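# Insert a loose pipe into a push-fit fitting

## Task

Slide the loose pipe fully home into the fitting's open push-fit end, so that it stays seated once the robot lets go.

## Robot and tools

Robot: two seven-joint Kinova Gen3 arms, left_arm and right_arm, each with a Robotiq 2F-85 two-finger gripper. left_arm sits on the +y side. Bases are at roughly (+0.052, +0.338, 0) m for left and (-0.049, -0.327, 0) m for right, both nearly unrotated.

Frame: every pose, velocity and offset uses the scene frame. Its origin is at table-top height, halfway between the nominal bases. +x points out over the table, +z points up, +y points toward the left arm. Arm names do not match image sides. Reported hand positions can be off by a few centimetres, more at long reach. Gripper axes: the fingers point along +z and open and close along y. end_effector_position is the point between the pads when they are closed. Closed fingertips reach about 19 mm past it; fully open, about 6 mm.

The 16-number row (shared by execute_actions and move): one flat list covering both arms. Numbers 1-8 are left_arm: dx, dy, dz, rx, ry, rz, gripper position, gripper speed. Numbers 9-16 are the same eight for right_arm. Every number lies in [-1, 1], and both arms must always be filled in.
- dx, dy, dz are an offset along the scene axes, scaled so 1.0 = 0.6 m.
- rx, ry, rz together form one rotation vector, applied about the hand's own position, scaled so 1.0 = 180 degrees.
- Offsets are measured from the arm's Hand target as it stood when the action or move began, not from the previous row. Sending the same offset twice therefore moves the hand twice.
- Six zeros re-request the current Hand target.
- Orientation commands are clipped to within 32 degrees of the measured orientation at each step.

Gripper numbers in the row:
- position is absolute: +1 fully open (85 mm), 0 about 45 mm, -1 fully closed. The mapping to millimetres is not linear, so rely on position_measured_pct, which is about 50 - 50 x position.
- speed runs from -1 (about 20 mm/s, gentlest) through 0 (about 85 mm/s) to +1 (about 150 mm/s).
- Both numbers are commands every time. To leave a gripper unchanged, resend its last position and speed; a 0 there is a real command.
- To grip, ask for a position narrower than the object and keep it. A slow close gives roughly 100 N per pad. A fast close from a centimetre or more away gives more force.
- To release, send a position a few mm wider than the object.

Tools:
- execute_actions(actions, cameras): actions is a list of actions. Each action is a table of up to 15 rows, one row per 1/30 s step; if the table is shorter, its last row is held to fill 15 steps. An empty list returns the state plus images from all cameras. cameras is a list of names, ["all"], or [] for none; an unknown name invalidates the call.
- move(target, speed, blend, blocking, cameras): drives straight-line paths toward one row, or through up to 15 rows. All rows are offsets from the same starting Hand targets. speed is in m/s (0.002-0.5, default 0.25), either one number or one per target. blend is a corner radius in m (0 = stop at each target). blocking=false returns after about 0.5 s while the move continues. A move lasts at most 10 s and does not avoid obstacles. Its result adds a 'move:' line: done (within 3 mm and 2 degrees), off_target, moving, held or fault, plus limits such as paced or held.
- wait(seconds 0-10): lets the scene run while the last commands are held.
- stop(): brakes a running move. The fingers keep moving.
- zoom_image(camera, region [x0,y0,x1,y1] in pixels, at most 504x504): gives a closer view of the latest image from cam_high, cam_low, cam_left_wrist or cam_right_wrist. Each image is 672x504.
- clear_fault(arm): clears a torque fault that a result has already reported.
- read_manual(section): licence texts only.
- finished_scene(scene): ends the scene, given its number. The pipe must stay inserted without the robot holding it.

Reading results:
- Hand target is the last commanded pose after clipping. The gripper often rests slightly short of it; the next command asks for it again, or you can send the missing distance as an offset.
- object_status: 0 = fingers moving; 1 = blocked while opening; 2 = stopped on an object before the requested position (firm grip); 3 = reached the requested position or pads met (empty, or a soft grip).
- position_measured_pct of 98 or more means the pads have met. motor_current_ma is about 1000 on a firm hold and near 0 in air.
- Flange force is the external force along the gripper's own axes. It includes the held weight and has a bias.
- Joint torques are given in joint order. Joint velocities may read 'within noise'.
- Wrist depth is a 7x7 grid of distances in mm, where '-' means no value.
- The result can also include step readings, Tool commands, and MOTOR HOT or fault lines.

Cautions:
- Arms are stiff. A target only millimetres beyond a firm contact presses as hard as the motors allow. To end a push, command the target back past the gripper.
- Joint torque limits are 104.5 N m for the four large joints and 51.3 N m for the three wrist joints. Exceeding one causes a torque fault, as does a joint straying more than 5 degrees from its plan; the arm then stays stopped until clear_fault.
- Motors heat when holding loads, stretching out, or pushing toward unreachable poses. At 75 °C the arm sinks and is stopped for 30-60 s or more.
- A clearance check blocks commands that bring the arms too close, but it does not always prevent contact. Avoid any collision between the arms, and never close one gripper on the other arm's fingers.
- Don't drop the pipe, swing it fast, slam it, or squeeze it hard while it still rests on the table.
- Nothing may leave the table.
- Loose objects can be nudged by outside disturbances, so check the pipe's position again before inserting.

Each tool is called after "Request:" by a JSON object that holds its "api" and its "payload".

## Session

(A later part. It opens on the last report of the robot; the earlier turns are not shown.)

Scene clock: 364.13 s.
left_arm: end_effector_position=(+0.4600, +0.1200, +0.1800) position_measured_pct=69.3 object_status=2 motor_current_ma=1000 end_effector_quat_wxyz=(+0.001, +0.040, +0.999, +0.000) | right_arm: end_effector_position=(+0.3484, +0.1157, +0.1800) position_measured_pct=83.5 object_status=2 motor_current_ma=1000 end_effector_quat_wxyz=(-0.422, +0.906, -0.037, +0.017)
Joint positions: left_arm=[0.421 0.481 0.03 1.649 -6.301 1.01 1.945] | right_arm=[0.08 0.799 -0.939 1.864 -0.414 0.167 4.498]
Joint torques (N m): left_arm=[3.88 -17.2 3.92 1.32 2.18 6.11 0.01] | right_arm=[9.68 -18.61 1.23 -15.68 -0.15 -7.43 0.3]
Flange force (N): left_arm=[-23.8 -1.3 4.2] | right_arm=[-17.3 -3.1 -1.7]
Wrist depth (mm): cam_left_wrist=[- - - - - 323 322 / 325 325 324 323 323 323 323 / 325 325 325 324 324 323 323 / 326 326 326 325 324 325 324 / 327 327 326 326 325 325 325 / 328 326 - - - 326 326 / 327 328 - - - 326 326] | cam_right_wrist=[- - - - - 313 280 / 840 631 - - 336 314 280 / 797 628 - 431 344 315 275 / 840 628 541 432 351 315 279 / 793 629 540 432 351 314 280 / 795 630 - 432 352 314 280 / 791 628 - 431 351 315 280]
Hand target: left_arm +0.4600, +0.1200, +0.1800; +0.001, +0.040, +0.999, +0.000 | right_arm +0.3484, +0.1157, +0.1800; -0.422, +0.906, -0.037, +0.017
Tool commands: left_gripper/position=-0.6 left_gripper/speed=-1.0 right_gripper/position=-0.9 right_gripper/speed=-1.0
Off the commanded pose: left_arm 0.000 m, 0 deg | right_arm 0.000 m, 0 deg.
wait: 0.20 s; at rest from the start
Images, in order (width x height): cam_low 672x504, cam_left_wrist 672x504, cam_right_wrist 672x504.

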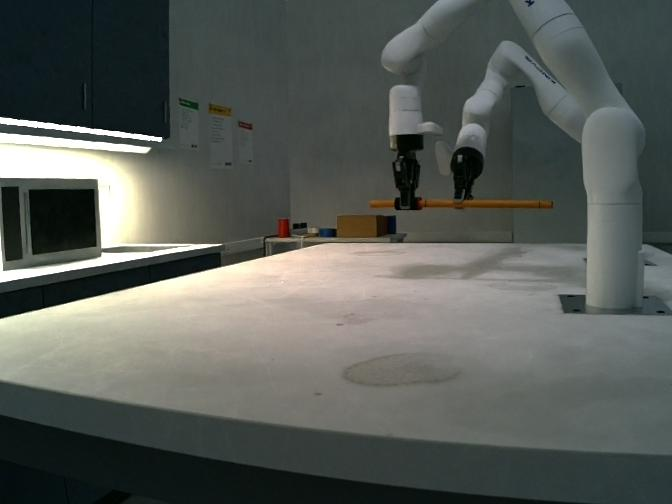

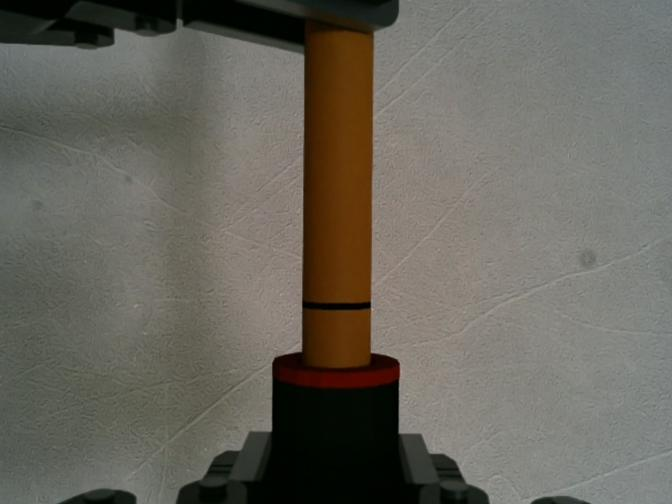

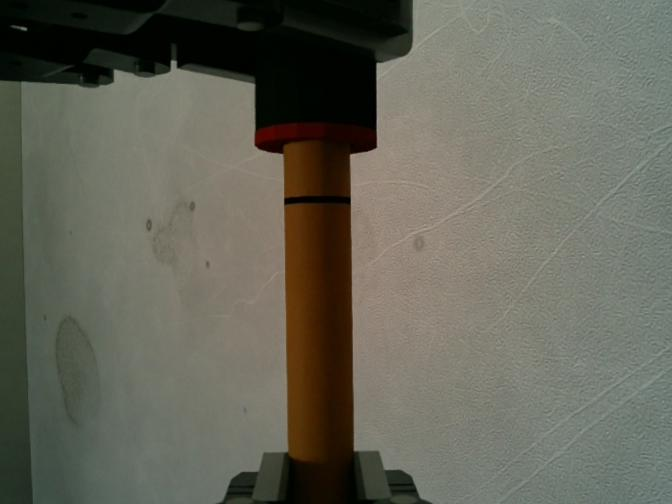

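Request:
{"api": "move", "payload": {"target": [0, 0, 0, 0, 0, 0, -0.6, -1.0, 0.0166, -0.0013, 0, 0, 0, 0, -0.9, -1.0], "speed": 0.03, "cameras": ["cam_left_wrist", "cam_right_wrist"]}}

Scene clock: 368.77 s.
left_arm: end_effector_position=(+0.4600, +0.1200, +0.1800) position_measured_pct=69.3 object_status=2 motor_current_ma=1000 end_effector_quat_wxyz=(+0.001, +0.040, +0.999, +0.000) | right_arm: end_effector_position=(+0.3584, +0.1149, +0.1800) position_measured_pct=83.5 object_status=2 motor_current_ma=1000 end_effector_quat_wxyz=(-0.422, +0.906, -0.037, +0.017)
Joint positions: left_arm=[0.421 0.481 0.03 1.649 -6.301 1.01 1.945] | right_arm=[0.08 0.806 -0.925 1.835 -0.408 0.193 4.501]
Joint torques (N m): left_arm=[3.65 -17.57 3.77 0.62 2.06 5.78 0.02] | right_arm=[9.03 -18.55 0.91 -14.94 -0.18 -6.97 0.33]
Flange force (N): left_arm=[-22.6 -1.2 4.8] | right_arm=[-16.0 -3.5 -2.2]
Wrist depth (mm): cam_left_wrist=[- - - - - 322 322 / 325 325 - - 323 323 323 / 325 325 325 325 324 324 324 / 326 326 325 325 325 324 324 / 327 327 326 325 325 325 324 / 328 327 - - - 326 325 / 327 327 - - - 326 326] | cam_right_wrist=[- - - - - 316 280 / - - - - - 315 280 / 789 631 - 433 344 315 275 / 839 628 537 432 351 315 280 / 796 624 541 431 352 315 280 / 787 631 536 432 351 314 280 / 791 628 - 431 351 315 280]
Hand target: left_arm +0.4600, +0.1200, +0.1800; +0.001, +0.040, +0.999, +0.000 | right_arm +0.3584, +0.1149, +0.1800; -0.422, +0.906, -0.037, +0.017
Off the commanded pose: left_arm 0.000 m, 0 deg | right_arm 0.000 m, 0 deg.
move: done
Images, in order (width x height): cam_left_wrist 672x504, cam_right_wrist 672x504.

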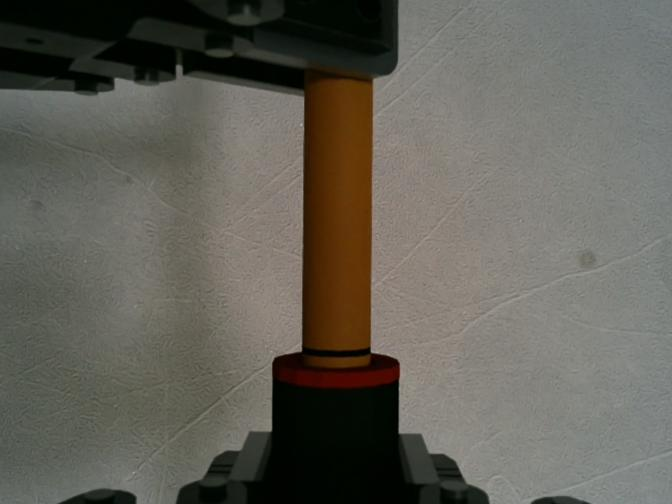

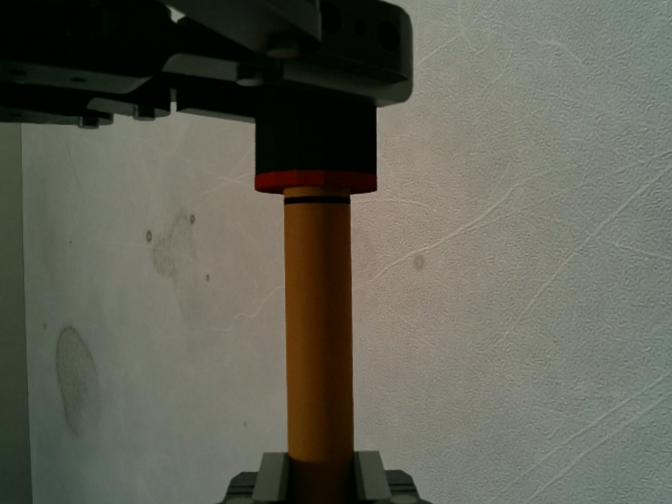

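Request:
{"api": "move", "payload": {"target": [0, 0, 0, 0, 0, 0, -0.6, -1.0, 0.0100, -0.0008, 0, 0, 0, 0, -0.9, -1.0], "speed": 0.02, "cameras": ["cam_left_wrist", "cam_right_wrist"]}}

Scene clock: 371.20 s.
left_arm: end_effector_position=(+0.4602, +0.1200, +0.1801) position_measured_pct=69.3 object_status=2 motor_current_ma=1000 end_effector_quat_wxyz=(+0.001, +0.040, +0.999, +0.000) | right_arm: end_effector_position=(+0.3642, +0.1145, +0.1799) position_measured_pct=83.5 object_status=2 motor_current_ma=1000 end_effector_quat_wxyz=(-0.422, +0.906, -0.037, +0.017)
Joint positions: left_arm=[0.421 0.481 0.03 1.649 -6.301 1.009 1.945] | right_arm=[0.079 0.81 -0.917 1.817 -0.404 0.209 4.502]
Joint torques (N m): left_arm=[7.09 -15.73 7.14 8.53 4.15 11.12 0.1] | right_arm=[17.95 -20.54 7.07 -24.51 0.08 -13.06 0.26]
Flange force (N): left_arm=[-40.0 -0.5 5.4] | right_arm=[-33.7 -4.4 -2.8]
Wrist depth (mm): cam_left_wrist=[- - - - - 323 322 / - - - - - 323 323 / 326 325 325 325 324 323 323 / 326 325 326 325 324 325 324 / 326 326 326 326 325 325 325 / 327 327 - - - 326 326 / 328 329 - - - 327 326] | cam_right_wrist=[- - - - - 314 280 / - - - - - 314 280 / 799 627 - - 343 314 274 / 835 628 - 433 342 313 280 / 840 631 539 431 351 315 280 / 797 628 538 430 351 314 280 / 801 629 - 431 351 315 279]
Hand target: left_arm +0.4600, +0.1200, +0.1800; +0.001, +0.040, +0.999, +0.000 | right_arm +0.3644, +0.1144, +0.1800; -0.422, +0.906, -0.037, +0.017
Off the commanded pose: left_arm 0.000 m, 0 deg | right_arm 0.000 m, 0 deg.
move: done
Images, in order (width x height): cam_left_wrist 672x504, cam_right_wrist 672x504.

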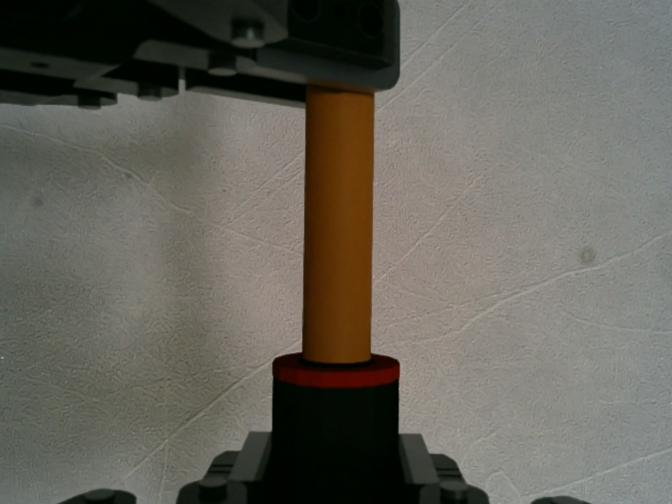

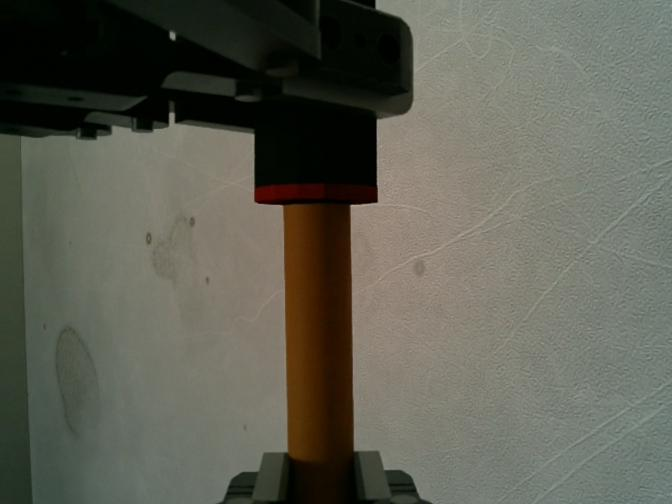

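Request:
{"api": "zoom_image", "payload": {"camera": "cam_left_wrist", "region": [260, 320, 410, 410]}}

Request:
{"api": "zoom_image", "payload": {"camera": "cam_right_wrist", "region": [240, 150, 390, 240]}}

Request:
{"api": "move", "payload": {"target": [0, 0, 0, 0, 0, 0, -0.6, -1.0, 0.0050, -0.0004, 0, 0, 0, 0, -0.9, -1.0], "speed": 0.02, "cameras": ["cam_left_wrist", "cam_right_wrist"]}}

Request:
{"api": "zoom_image", "payload": {"camera": "cam_left_wrist", "region": [260, 320, 410, 410]}}

Request:
{"api": "zoom_image", "payload": {"camera": "cam_right_wrist", "region": [240, 150, 390, 240]}}

Scaled by 3.360.

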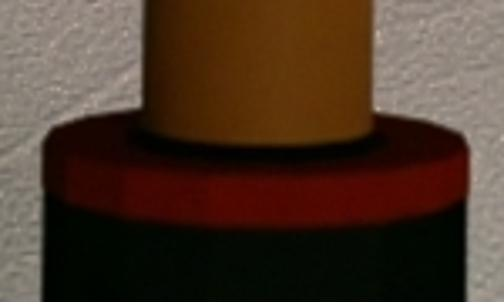

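Scaled by 3.360.

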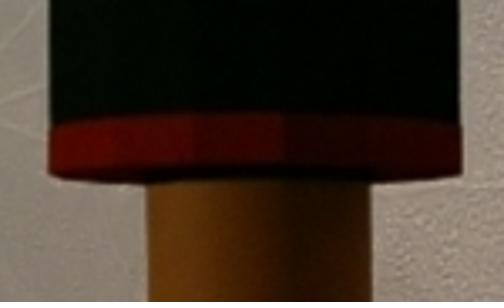

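Scene clock: 376.60 s.
left_arm: end_effector_position=(+0.4600, +0.1200, +0.1800) position_measured_pct=69.3 object_status=2 motor_current_ma=1000 end_effector_quat_wxyz=(+0.001, +0.040, +0.999, +0.000) | right_arm: end_effector_position=(+0.3673, +0.1142, +0.1800) position_measured_pct=83.5 object_status=2 motor_current_ma=1000 end_effector_quat_wxyz=(-0.422, +0.906, -0.037, +0.017)
Joint positions: left_arm=[0.421 0.481 0.03 1.649 -6.301 1.01 1.945] | right_arm=[0.079 0.813 -0.913 1.809 -0.402 0.217 4.503]
Joint torques (N m): left_arm=[8.75 -13.98 8.72 13.81 5.16 14.46 0.19] | right_arm=[23.84 -22.36 10.77 -30.81 0.19 -16.96 0.25]
Flange force (N): left_arm=[-50.5 -0.9 4.4] | right_arm=[-44.8 -4.4 -1.8]
Wrist depth (mm): cam_left_wrist=[- - - - - 322 322 / - - - - - 323 322 / 325 325 325 324 324 323 323 / 326 326 325 325 325 325 324 / 327 327 326 326 325 325 325 / 328 328 - - - 326 326 / 328 329 - - - 327 326] | cam_right_wrist=[- - - - - 314 279 / - - - - - 313 279 / 796 627 - - 342 314 274 / 840 628 - 432 342 314 279 / 834 628 539 430 350 314 278 / 794 628 457 430 350 313 279 / 797 628 - 429 351 313 280]
Hand target: left_arm +0.4600, +0.1200, +0.1800; +0.001, +0.040, +0.999, +0.000 | right_arm +0.3673, +0.1142, +0.1800; -0.422, +0.906, -0.037, +0.017
Off the commanded pose: left_arm 0.000 m, 0 deg | right_arm 0.000 m, 0 deg.
move: done
Images, in order (width x height): cam_left_wrist 672x504, cam_right_wrist 672x504.

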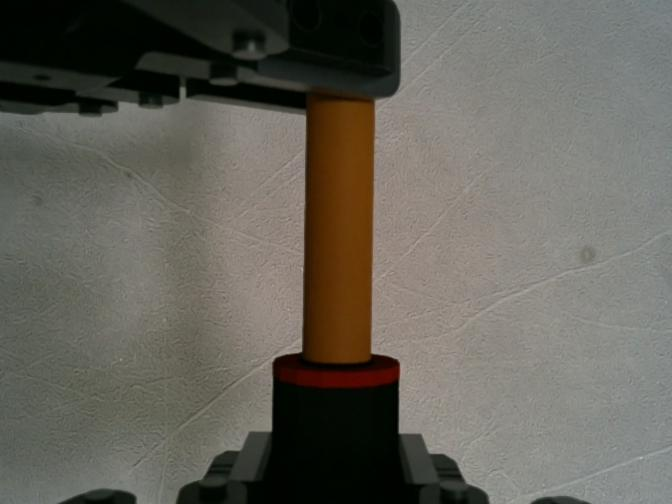

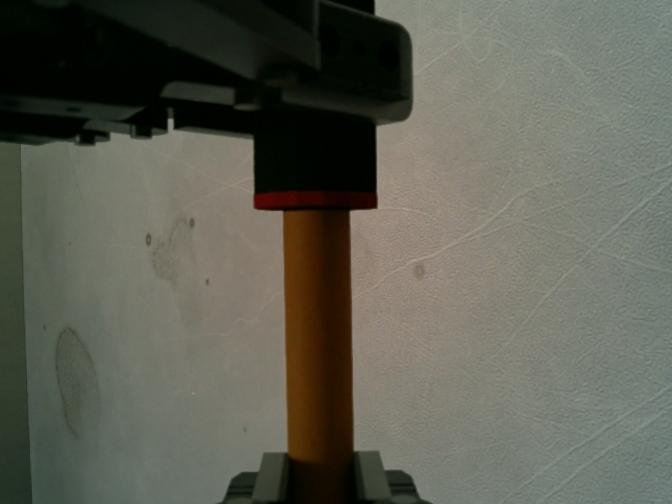

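Scaled by 3.360.

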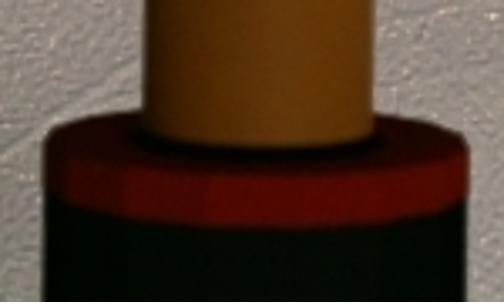

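Scaled by 3.360.

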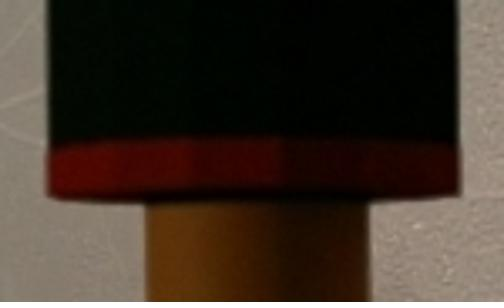

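Request:
{"api": "wait", "payload": {"seconds": 0, "cameras": ["cam_low", "cam_high"]}}

Request:
{"api": "zoom_image", "payload": {"camera": "cam_low", "region": [360, 165, 560, 225]}}

Request:
{"api": "zoom_image", "payload": {"camera": "cam_low", "region": [390, 185, 450, 215]}}

Scene clock: 388.20 s.
left_arm: end_effector_position=(+0.4600, +0.1200, +0.1800) position_measured_pct=69.3 object_status=2 motor_current_ma=1000 end_effector_quat_wxyz=(+0.001, +0.040, +0.999, +0.000) | right_arm: end_effector_position=(+0.3673, +0.1142, +0.1800) position_measured_pct=83.5 object_status=2 motor_current_ma=1000 end_effector_quat_wxyz=(-0.422, +0.906, -0.037, +0.017)
Joint positions: left_arm=[0.421 0.481 0.03 1.649 -6.301 1.01 1.945] | right_arm=[0.079 0.813 -0.913 1.809 -0.402 0.217 4.503]
Joint torques (N m): left_arm=[8.79 -13.96 8.76 13.83 5.2 14.49 0.21] | right_arm=[23.94 -22.41 10.73 -30.88 0.2 -16.98 0.25]
Flange force (N): left_arm=[-50.5 -0.8 4.5] | right_arm=[-44.8 -4.5 -1.6]
Wrist depth (mm): cam_left_wrist=[- - - - - 322 322 / - - - - - 323 322 / 325 325 325 325 324 324 323 / 326 326 326 325 325 325 325 / 326 327 326 325 325 325 325 / 327 327 - - - 326 326 / 329 328 - - - 326 327] | cam_right_wrist=[- - - - - 314 278 / - - - - - 313 279 / 791 626 - - 344 313 274 / 833 629 - 430 342 313 279 / 839 623 540 433 351 314 279 / 793 632 455 431 350 315 280 / 793 628 - 432 351 316 280]
Hand target: left_arm +0.4600, +0.1200, +0.1800; +0.001, +0.040, +0.999, +0.000 | right_arm +0.3673, +0.1142, +0.1800; -0.422, +0.906, -0.037, +0.017
Tool commands: left_gripper/position=-0.6 left_gripper/speed=-1.0 right_gripper/position=-0.9 right_gripper/speed=-1.0
Off the commanded pose: left_arm 0.000 m, 0 deg | right_arm 0.000 m, 0 deg.
Images, in order (width x height): cam_high 672x504, cam_low 672x504.

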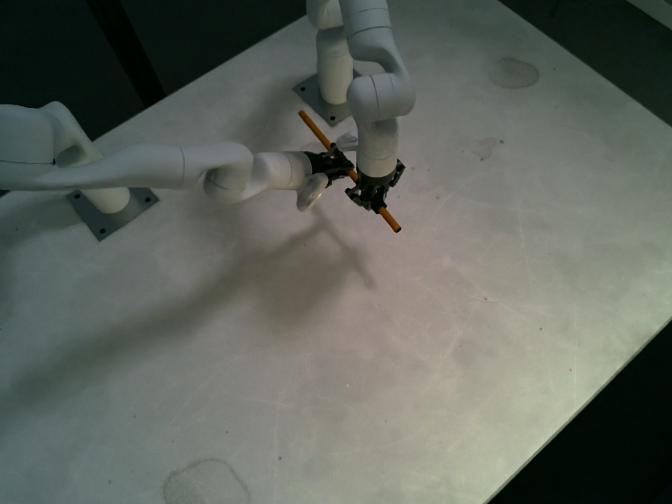

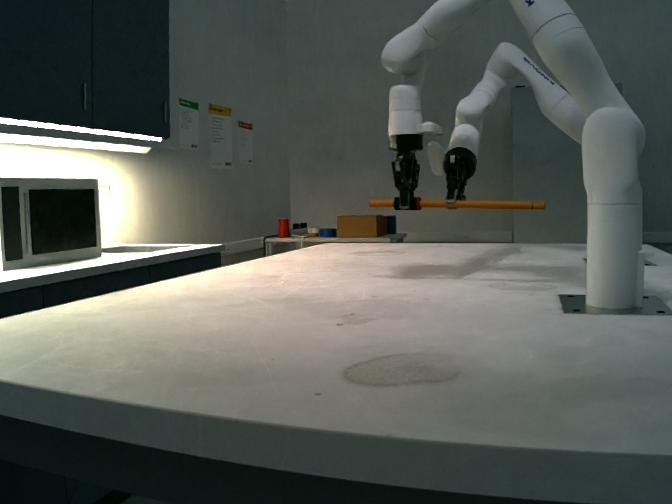

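Scaled by 2.520 from the camera's 672x504 image, which has a finer 960x720 frame.

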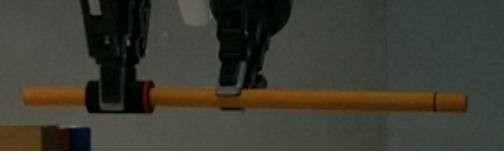

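Scaled by 8.400 from the camera's 672x504 image, which has a finer 960x720 frame.

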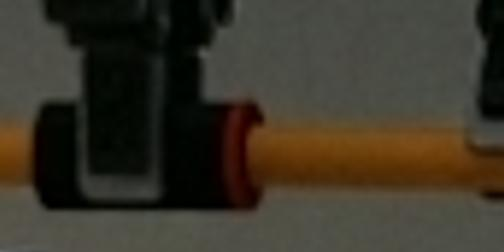

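Request:
{"api": "zoom_image", "payload": {"camera": "cam_low", "region": [510, 190, 560, 215]}}

Request:
{"api": "move", "payload": {"target": [0, 0, 0, 0, 0, 0, -0.6, -1.0, 0.0066, -0.0005, 0, 0, 0, 0, -0.9, -1.0], "speed": 0.02, "cameras": ["cam_low", "cam_left_wrist", "cam_right_wrist"]}}

Request:
{"api": "zoom_image", "payload": {"camera": "cam_low", "region": [510, 190, 560, 215]}}

Request:
{"api": "zoom_image", "payload": {"camera": "cam_low", "region": [390, 185, 450, 215]}}

Scaled by 10.080 from the camera's 672x504 image, which has a finer 960x720 frame.

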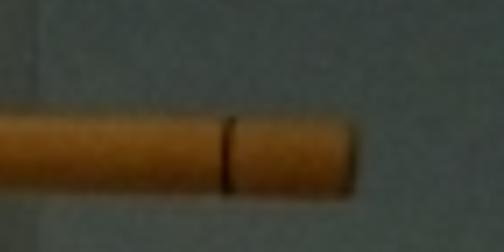

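Scene clock: 402.17 s.
left_arm: end_effector_position=(+0.4600, +0.1200, +0.1800) position_measured_pct=69.3 object_status=2 motor_current_ma=1000 end_effector_quat_wxyz=(+0.001, +0.040, +0.999, +0.000) | right_arm: end_effector_position=(+0.3716, +0.1139, +0.1800) position_measured_pct=83.5 object_status=2 motor_current_ma=1000 end_effector_quat_wxyz=(-0.422, +0.906, -0.037, +0.017)
Joint positions: left_arm=[0.421 0.481 0.03 1.649 -6.301 1.01 1.945] | right_arm=[0.078 0.816 -0.908 1.796 -0.399 0.227 4.503]
Joint torques (N m): left_arm=[7.9 -14.34 7.86 12.08 4.58 13.25 0.14] | right_arm=[21.82 -22.15 9.31 -28.57 0.18 -15.51 0.32]
Motor temperatures (°C): left_arm=[36 41 30 32 39 42 43] | right_arm=[34 39 29 33 33 40 41]
Flange force (N): left_arm=[-46.5 -1.4 4.1] | right_arm=[-40.5 -4.3 -1.3]
Wrist depth (mm): cam_left_wrist=[- - - - 322 322 322 / - - - - - 323 323 / 326 325 324 325 324 324 323 / 326 326 325 325 324 325 324 / 327 326 326 326 325 326 325 / 328 328 - - - 326 325 / 329 328 - - - 327 326] | cam_right_wrist=[- - - - 334 314 280 / - - - - - 313 279 / - - - - - 314 274 / 841 629 - 430 342 315 279 / 835 628 541 430 350 314 279 / 795 629 458 431 352 314 279 / 794 629 - 432 351 314 279]
Hand target: left_arm +0.4600, +0.1200, +0.1800; +0.001, +0.040, +0.999, +0.000 | right_arm +0.3713, +0.1139, +0.1800; -0.422, +0.906, -0.037, +0.017
Off the commanded pose: left_arm 0.000 m, 0 deg | right_arm 0.000 m, 0 deg.
move: done
Images, in order (width x height): cam_low 672x504, cam_left_wrist 672x504, cam_right_wrist 672x504.

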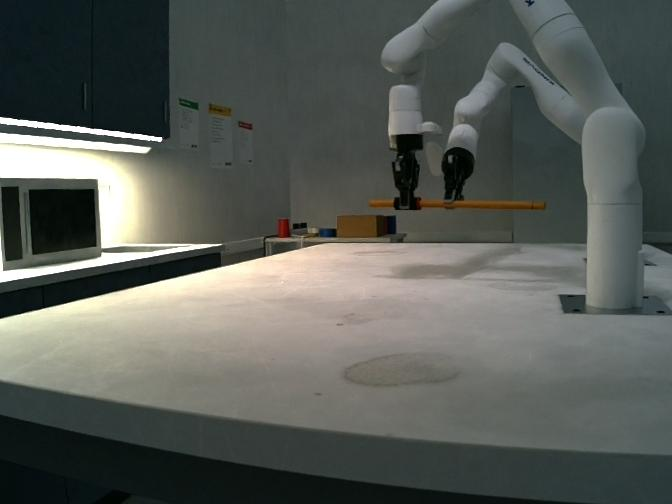

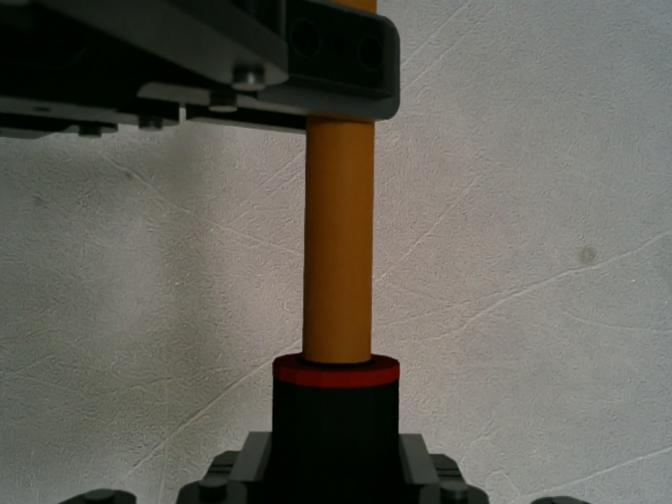

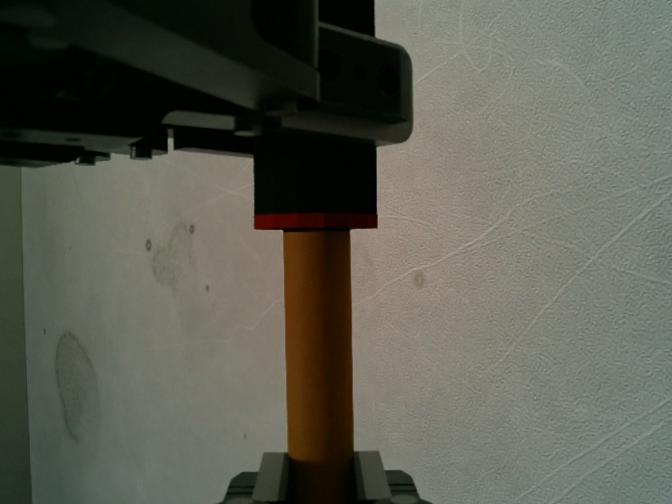

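Scaled by 10.080 from the camera's 672x504 image, which has a finer 960x720 frame.

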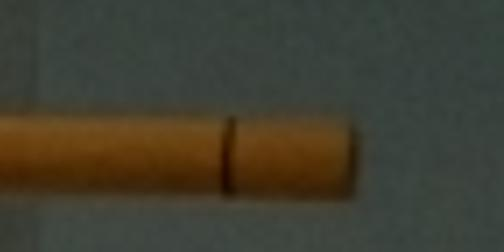

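Scaled by 8.400 from the camera's 672x504 image, which has a finer 960x720 frame.

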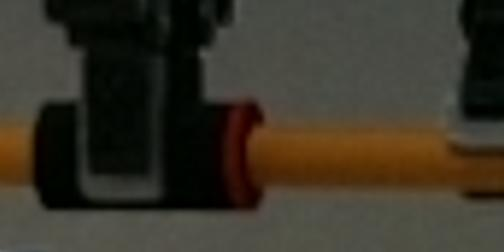

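Request:
{"api": "zoom_image", "payload": {"camera": "cam_left_wrist", "region": [290, 340, 390, 390]}}

Request:
{"api": "zoom_image", "payload": {"camera": "cam_right_wrist", "region": [270, 200, 370, 250]}}

Scaled by 5.040.

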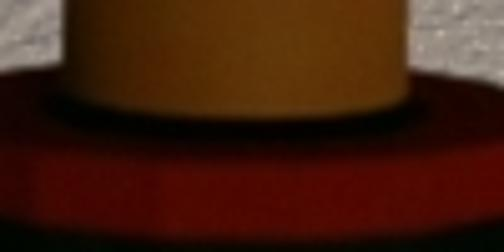

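Scaled by 5.040.

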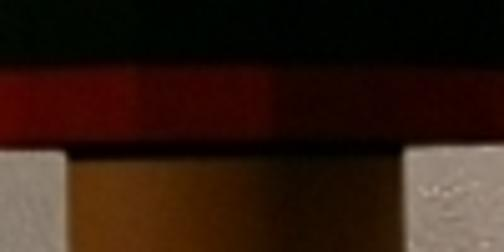

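Request:
{"api": "move", "payload": {"target": [[0, 0, 0, 0, 0, 0, -0.6, -1.0, -0.0125, 0.0010, 0, 0, 0, 0, -0.9, -1.0], [0, 0, 0, 0, 0, 0, -0.6, -1.0, -0.0125, 0.0010, 0, 0, 0, 0, -0.3, -0.5], [0, 0, 0, 0, 0, 0, -0.6, -1.0, -0.0227, -0.1263, 0.1072, 0, 0, 0, -0.3, -0.5], [0, 0, -0.2408, 0, -0.008, 0, -0.6, -1.0, -0.1667, -0.4167, 0.2, 0, 0, 0, -0.3, -0.5]], "speed": [0.03, 0.1, 0.15, 0.2], "cameras": ["all"]}}

Request:
{"api": "zoom_image", "payload": {"camera": "cam_low", "region": [360, 200, 580, 300]}}

Request:
{"api": "zoom_image", "payload": {"camera": "cam_left_wrist", "region": [290, 340, 390, 390]}}

Scene clock: 436.23 s.
left_arm: end_effector_position=(+0.4600, +0.1200, +0.0356) position_measured_pct=69.3 object_status=2 motor_current_ma=1000 end_effector_quat_wxyz=(+0.014, +0.040, +0.999, +0.001) | right_arm: end_effector_position=(+0.2713, -0.1361, +0.3000) position_measured_pct=64.9 object_status=3 motor_current_ma=0 end_effector_quat_wxyz=(-0.422, +0.906, -0.037, +0.017)
Joint positions: left_arm=[0.443 0.709 0.009 1.822 -6.315 0.586 1.964] | right_arm=[1.175 0.429 -1.388 2.087 -0.592 0.807 4.84]
Joint torques (N m): left_arm=[-0.05 -20.59 0.13 -5.29 -0.1 0.01 0] | right_arm=[-0.56 -6.8 -3.43 -6.07 -1.43 0.21 0.45]
Flange force (N): left_arm=[-2.4 -1.2 5.1] | right_arm=[1.7 -2.6 -4.3]
Wrist depth (mm): cam_left_wrist=[177 177 177 - 177 177 177 / 178 178 178 - 178 178 177 / 179 179 179 - 179 179 178 / 180 180 180 - 179 179 179 / 181 181 180 - 180 180 180 / 182 181 181 - 181 181 181 / 182 182 - - - 181 181] | cam_right_wrist=[333 381 666 607 519 452 400 / 338 377 408 464 507 450 400 / 2560 430 659 606 516 451 401 / 1114 883 708 608 518 452 401 / 2483 878 705 606 517 452 393 / 2465 879 707 603 517 451 400 / 2092 882 705 606 516 449 401]
Hand target: left_arm +0.4600, +0.1200, +0.0355; +0.014, +0.040, +0.999, +0.001 | right_arm +0.2713, -0.1361, +0.3000; -0.422, +0.906, -0.037, +0.017
Off the commanded pose: left_arm 0.000 m, 0 deg | right_arm 0.000 m, 0 deg.
move: done

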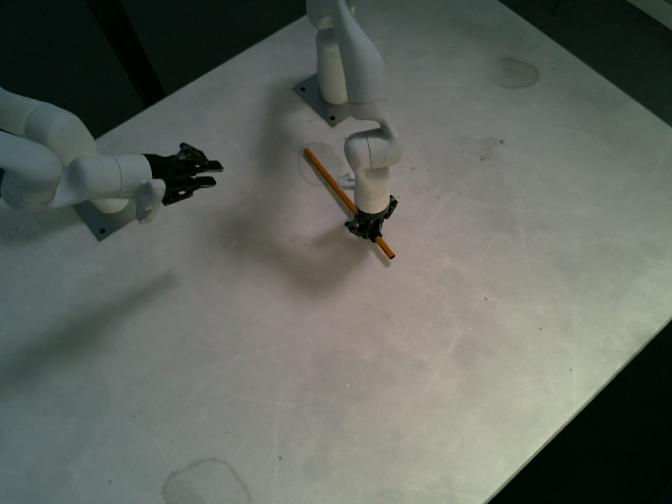

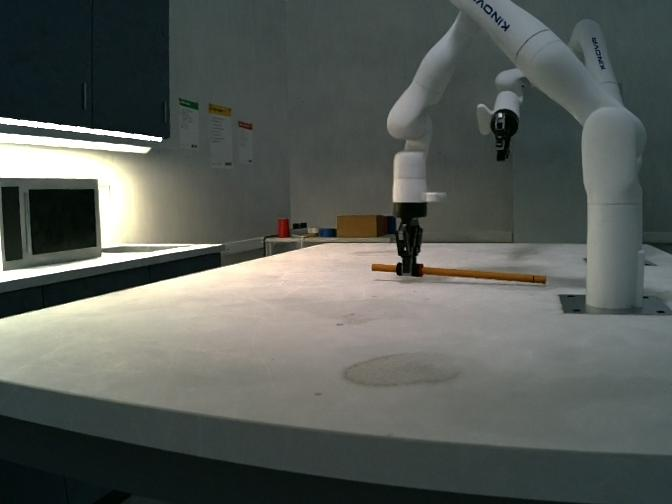

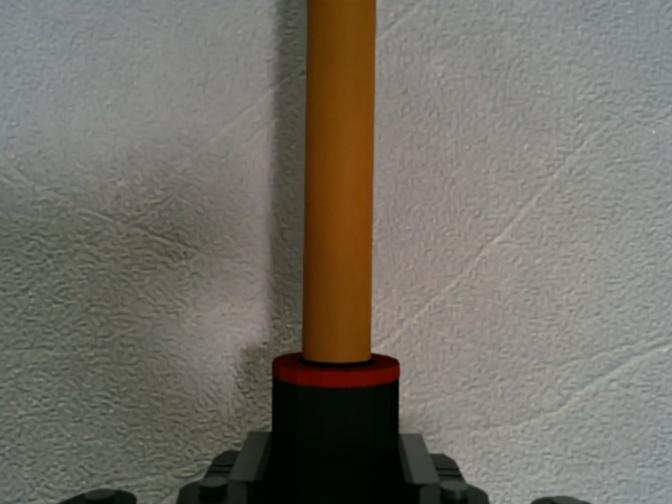

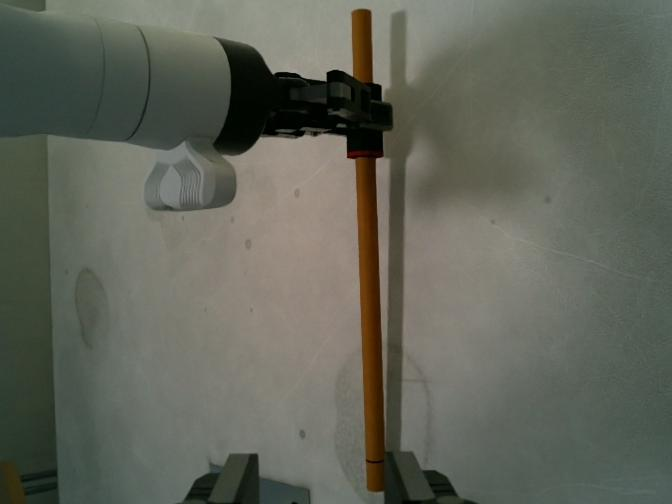

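Scaled by 2.291 from the camera's 672x504 image, which has a finer 960x720 frame.

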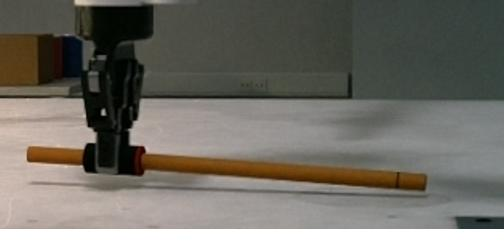

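Scaled by 5.040.

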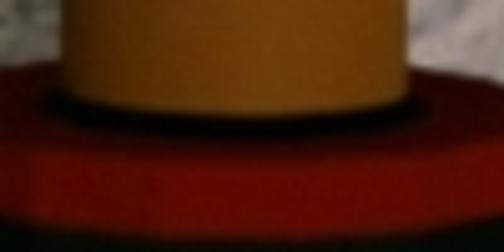

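Request:
{"api": "move", "payload": {"target": [[0, 0, -0.0195, 0, 0, 0, -0.6, -1.0, 0, 0, 0, 0, 0, 0, -0.3, -0.5], [0, 0, -0.0195, 0, 0, 0, 0.0, -1.0, 0, 0, 0, 0, 0, 0, -0.3, -0.5], [0, 0, 0.10, 0, 0, 0, 0.0, -1.0, 0, 0, 0, 0, 0, 0, -0.3, -0.5]], "speed": [0.03, 0.1, 0.12], "cameras": ["all"]}}

Request:
{"api": "zoom_image", "payload": {"camera": "cam_left_wrist", "region": [270, 300, 410, 440]}}

Scene clock: 448.07 s.
left_arm: end_effector_position=(+0.4600, +0.1200, +0.0956) position_measured_pct=49.8 object_status=3 motor_current_ma=0 end_effector_quat_wxyz=(+0.014, +0.040, +0.999, +0.001) | right_arm: end_effector_position=(+0.2713, -0.1361, +0.3000) position_measured_pct=64.9 object_status=3 motor_current_ma=0 end_effector_quat_wxyz=(-0.422, +0.906, -0.037, +0.017)
Joint positions: left_arm=[0.439 0.596 0.015 1.779 -6.314 0.742 1.961] | right_arm=[1.175 0.429 -1.388 2.087 -0.592 0.807 4.84]
Joint torques (N m): left_arm=[-0.07 -19.04 -0.04 -6.11 -0.16 -0.13 -0.02] | right_arm=[-0.69 -6.81 -3.47 -6.04 -1.44 0.2 0.47]
Flange force (N): left_arm=[-2.8 -1.5 2.5] | right_arm=[1.5 -2.6 -4.8]
Wrist depth (mm): cam_left_wrist=[237 237 236 236 236 236 235 / 238 238 238 237 237 237 237 / 239 239 239 220 238 238 238 / 240 240 239 221 239 239 239 / 241 241 240 218 240 240 240 / 242 242 242 214 241 241 241 / 243 243 242 217 242 242 242] | cam_right_wrist=[335 373 684 589 516 453 402 / 344 373 411 520 518 453 401 / 387 787 706 605 517 452 400 / 1112 882 708 604 518 452 400 / 2511 879 707 605 518 453 394 / 2540 884 702 605 516 452 401 / 2098 885 702 604 514 451 400]
Hand target: left_arm +0.4600, +0.1200, +0.0956; +0.014, +0.040, +0.999, +0.001 | right_arm +0.2713, -0.1361, +0.3000; -0.422, +0.906, -0.037, +0.017
Off the commanded pose: left_arm 0.000 m, 0 deg | right_arm 0.000 m, 0 deg.
move: done

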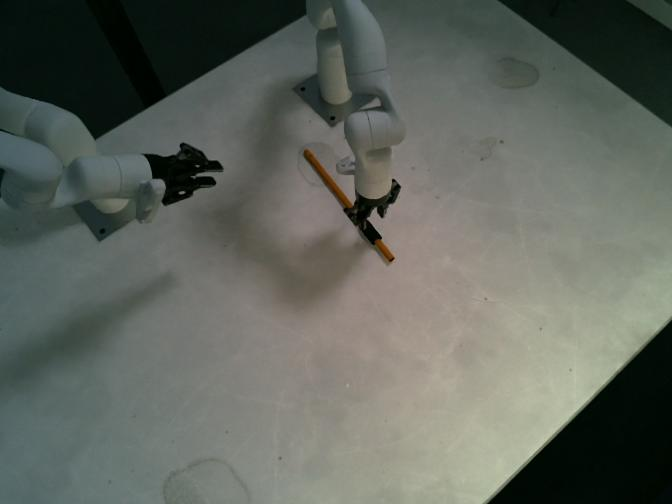

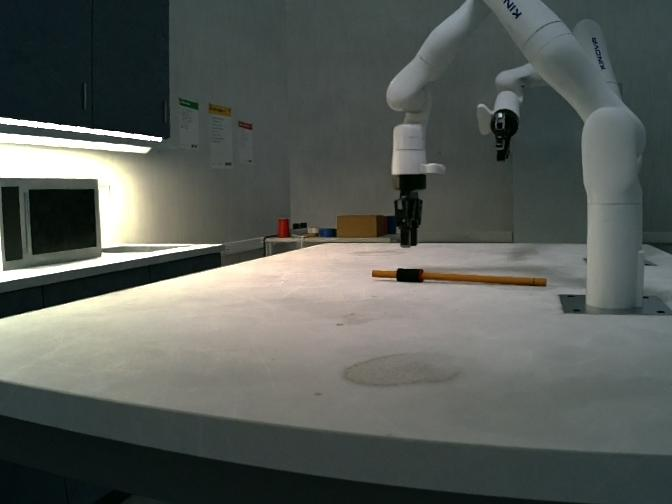

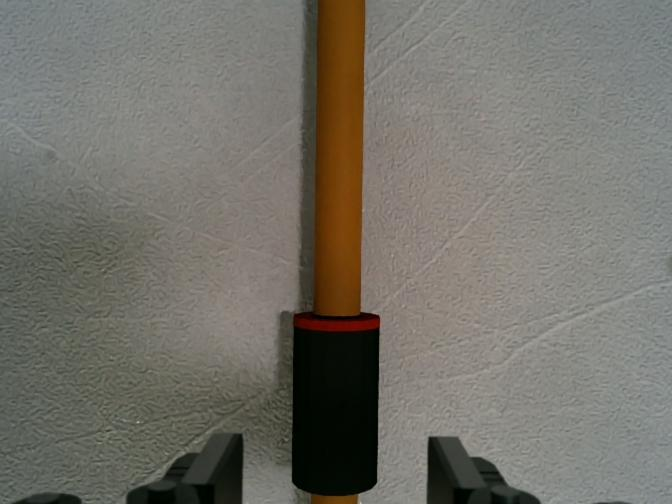

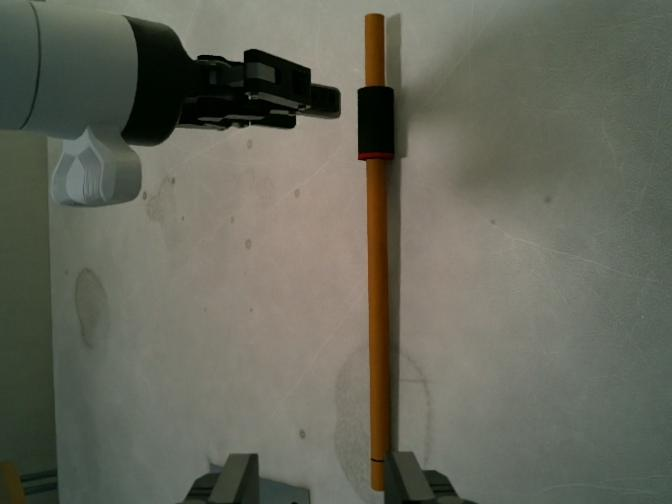

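Scaled by 3.600.

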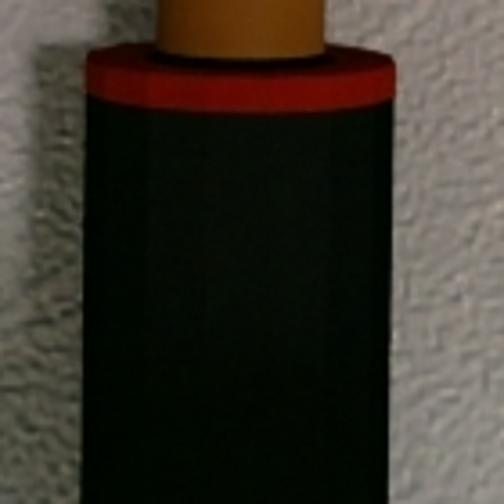

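Request:
{"api": "finished_scene", "payload": {"scene": 1}}

The scene is finished: the task was done.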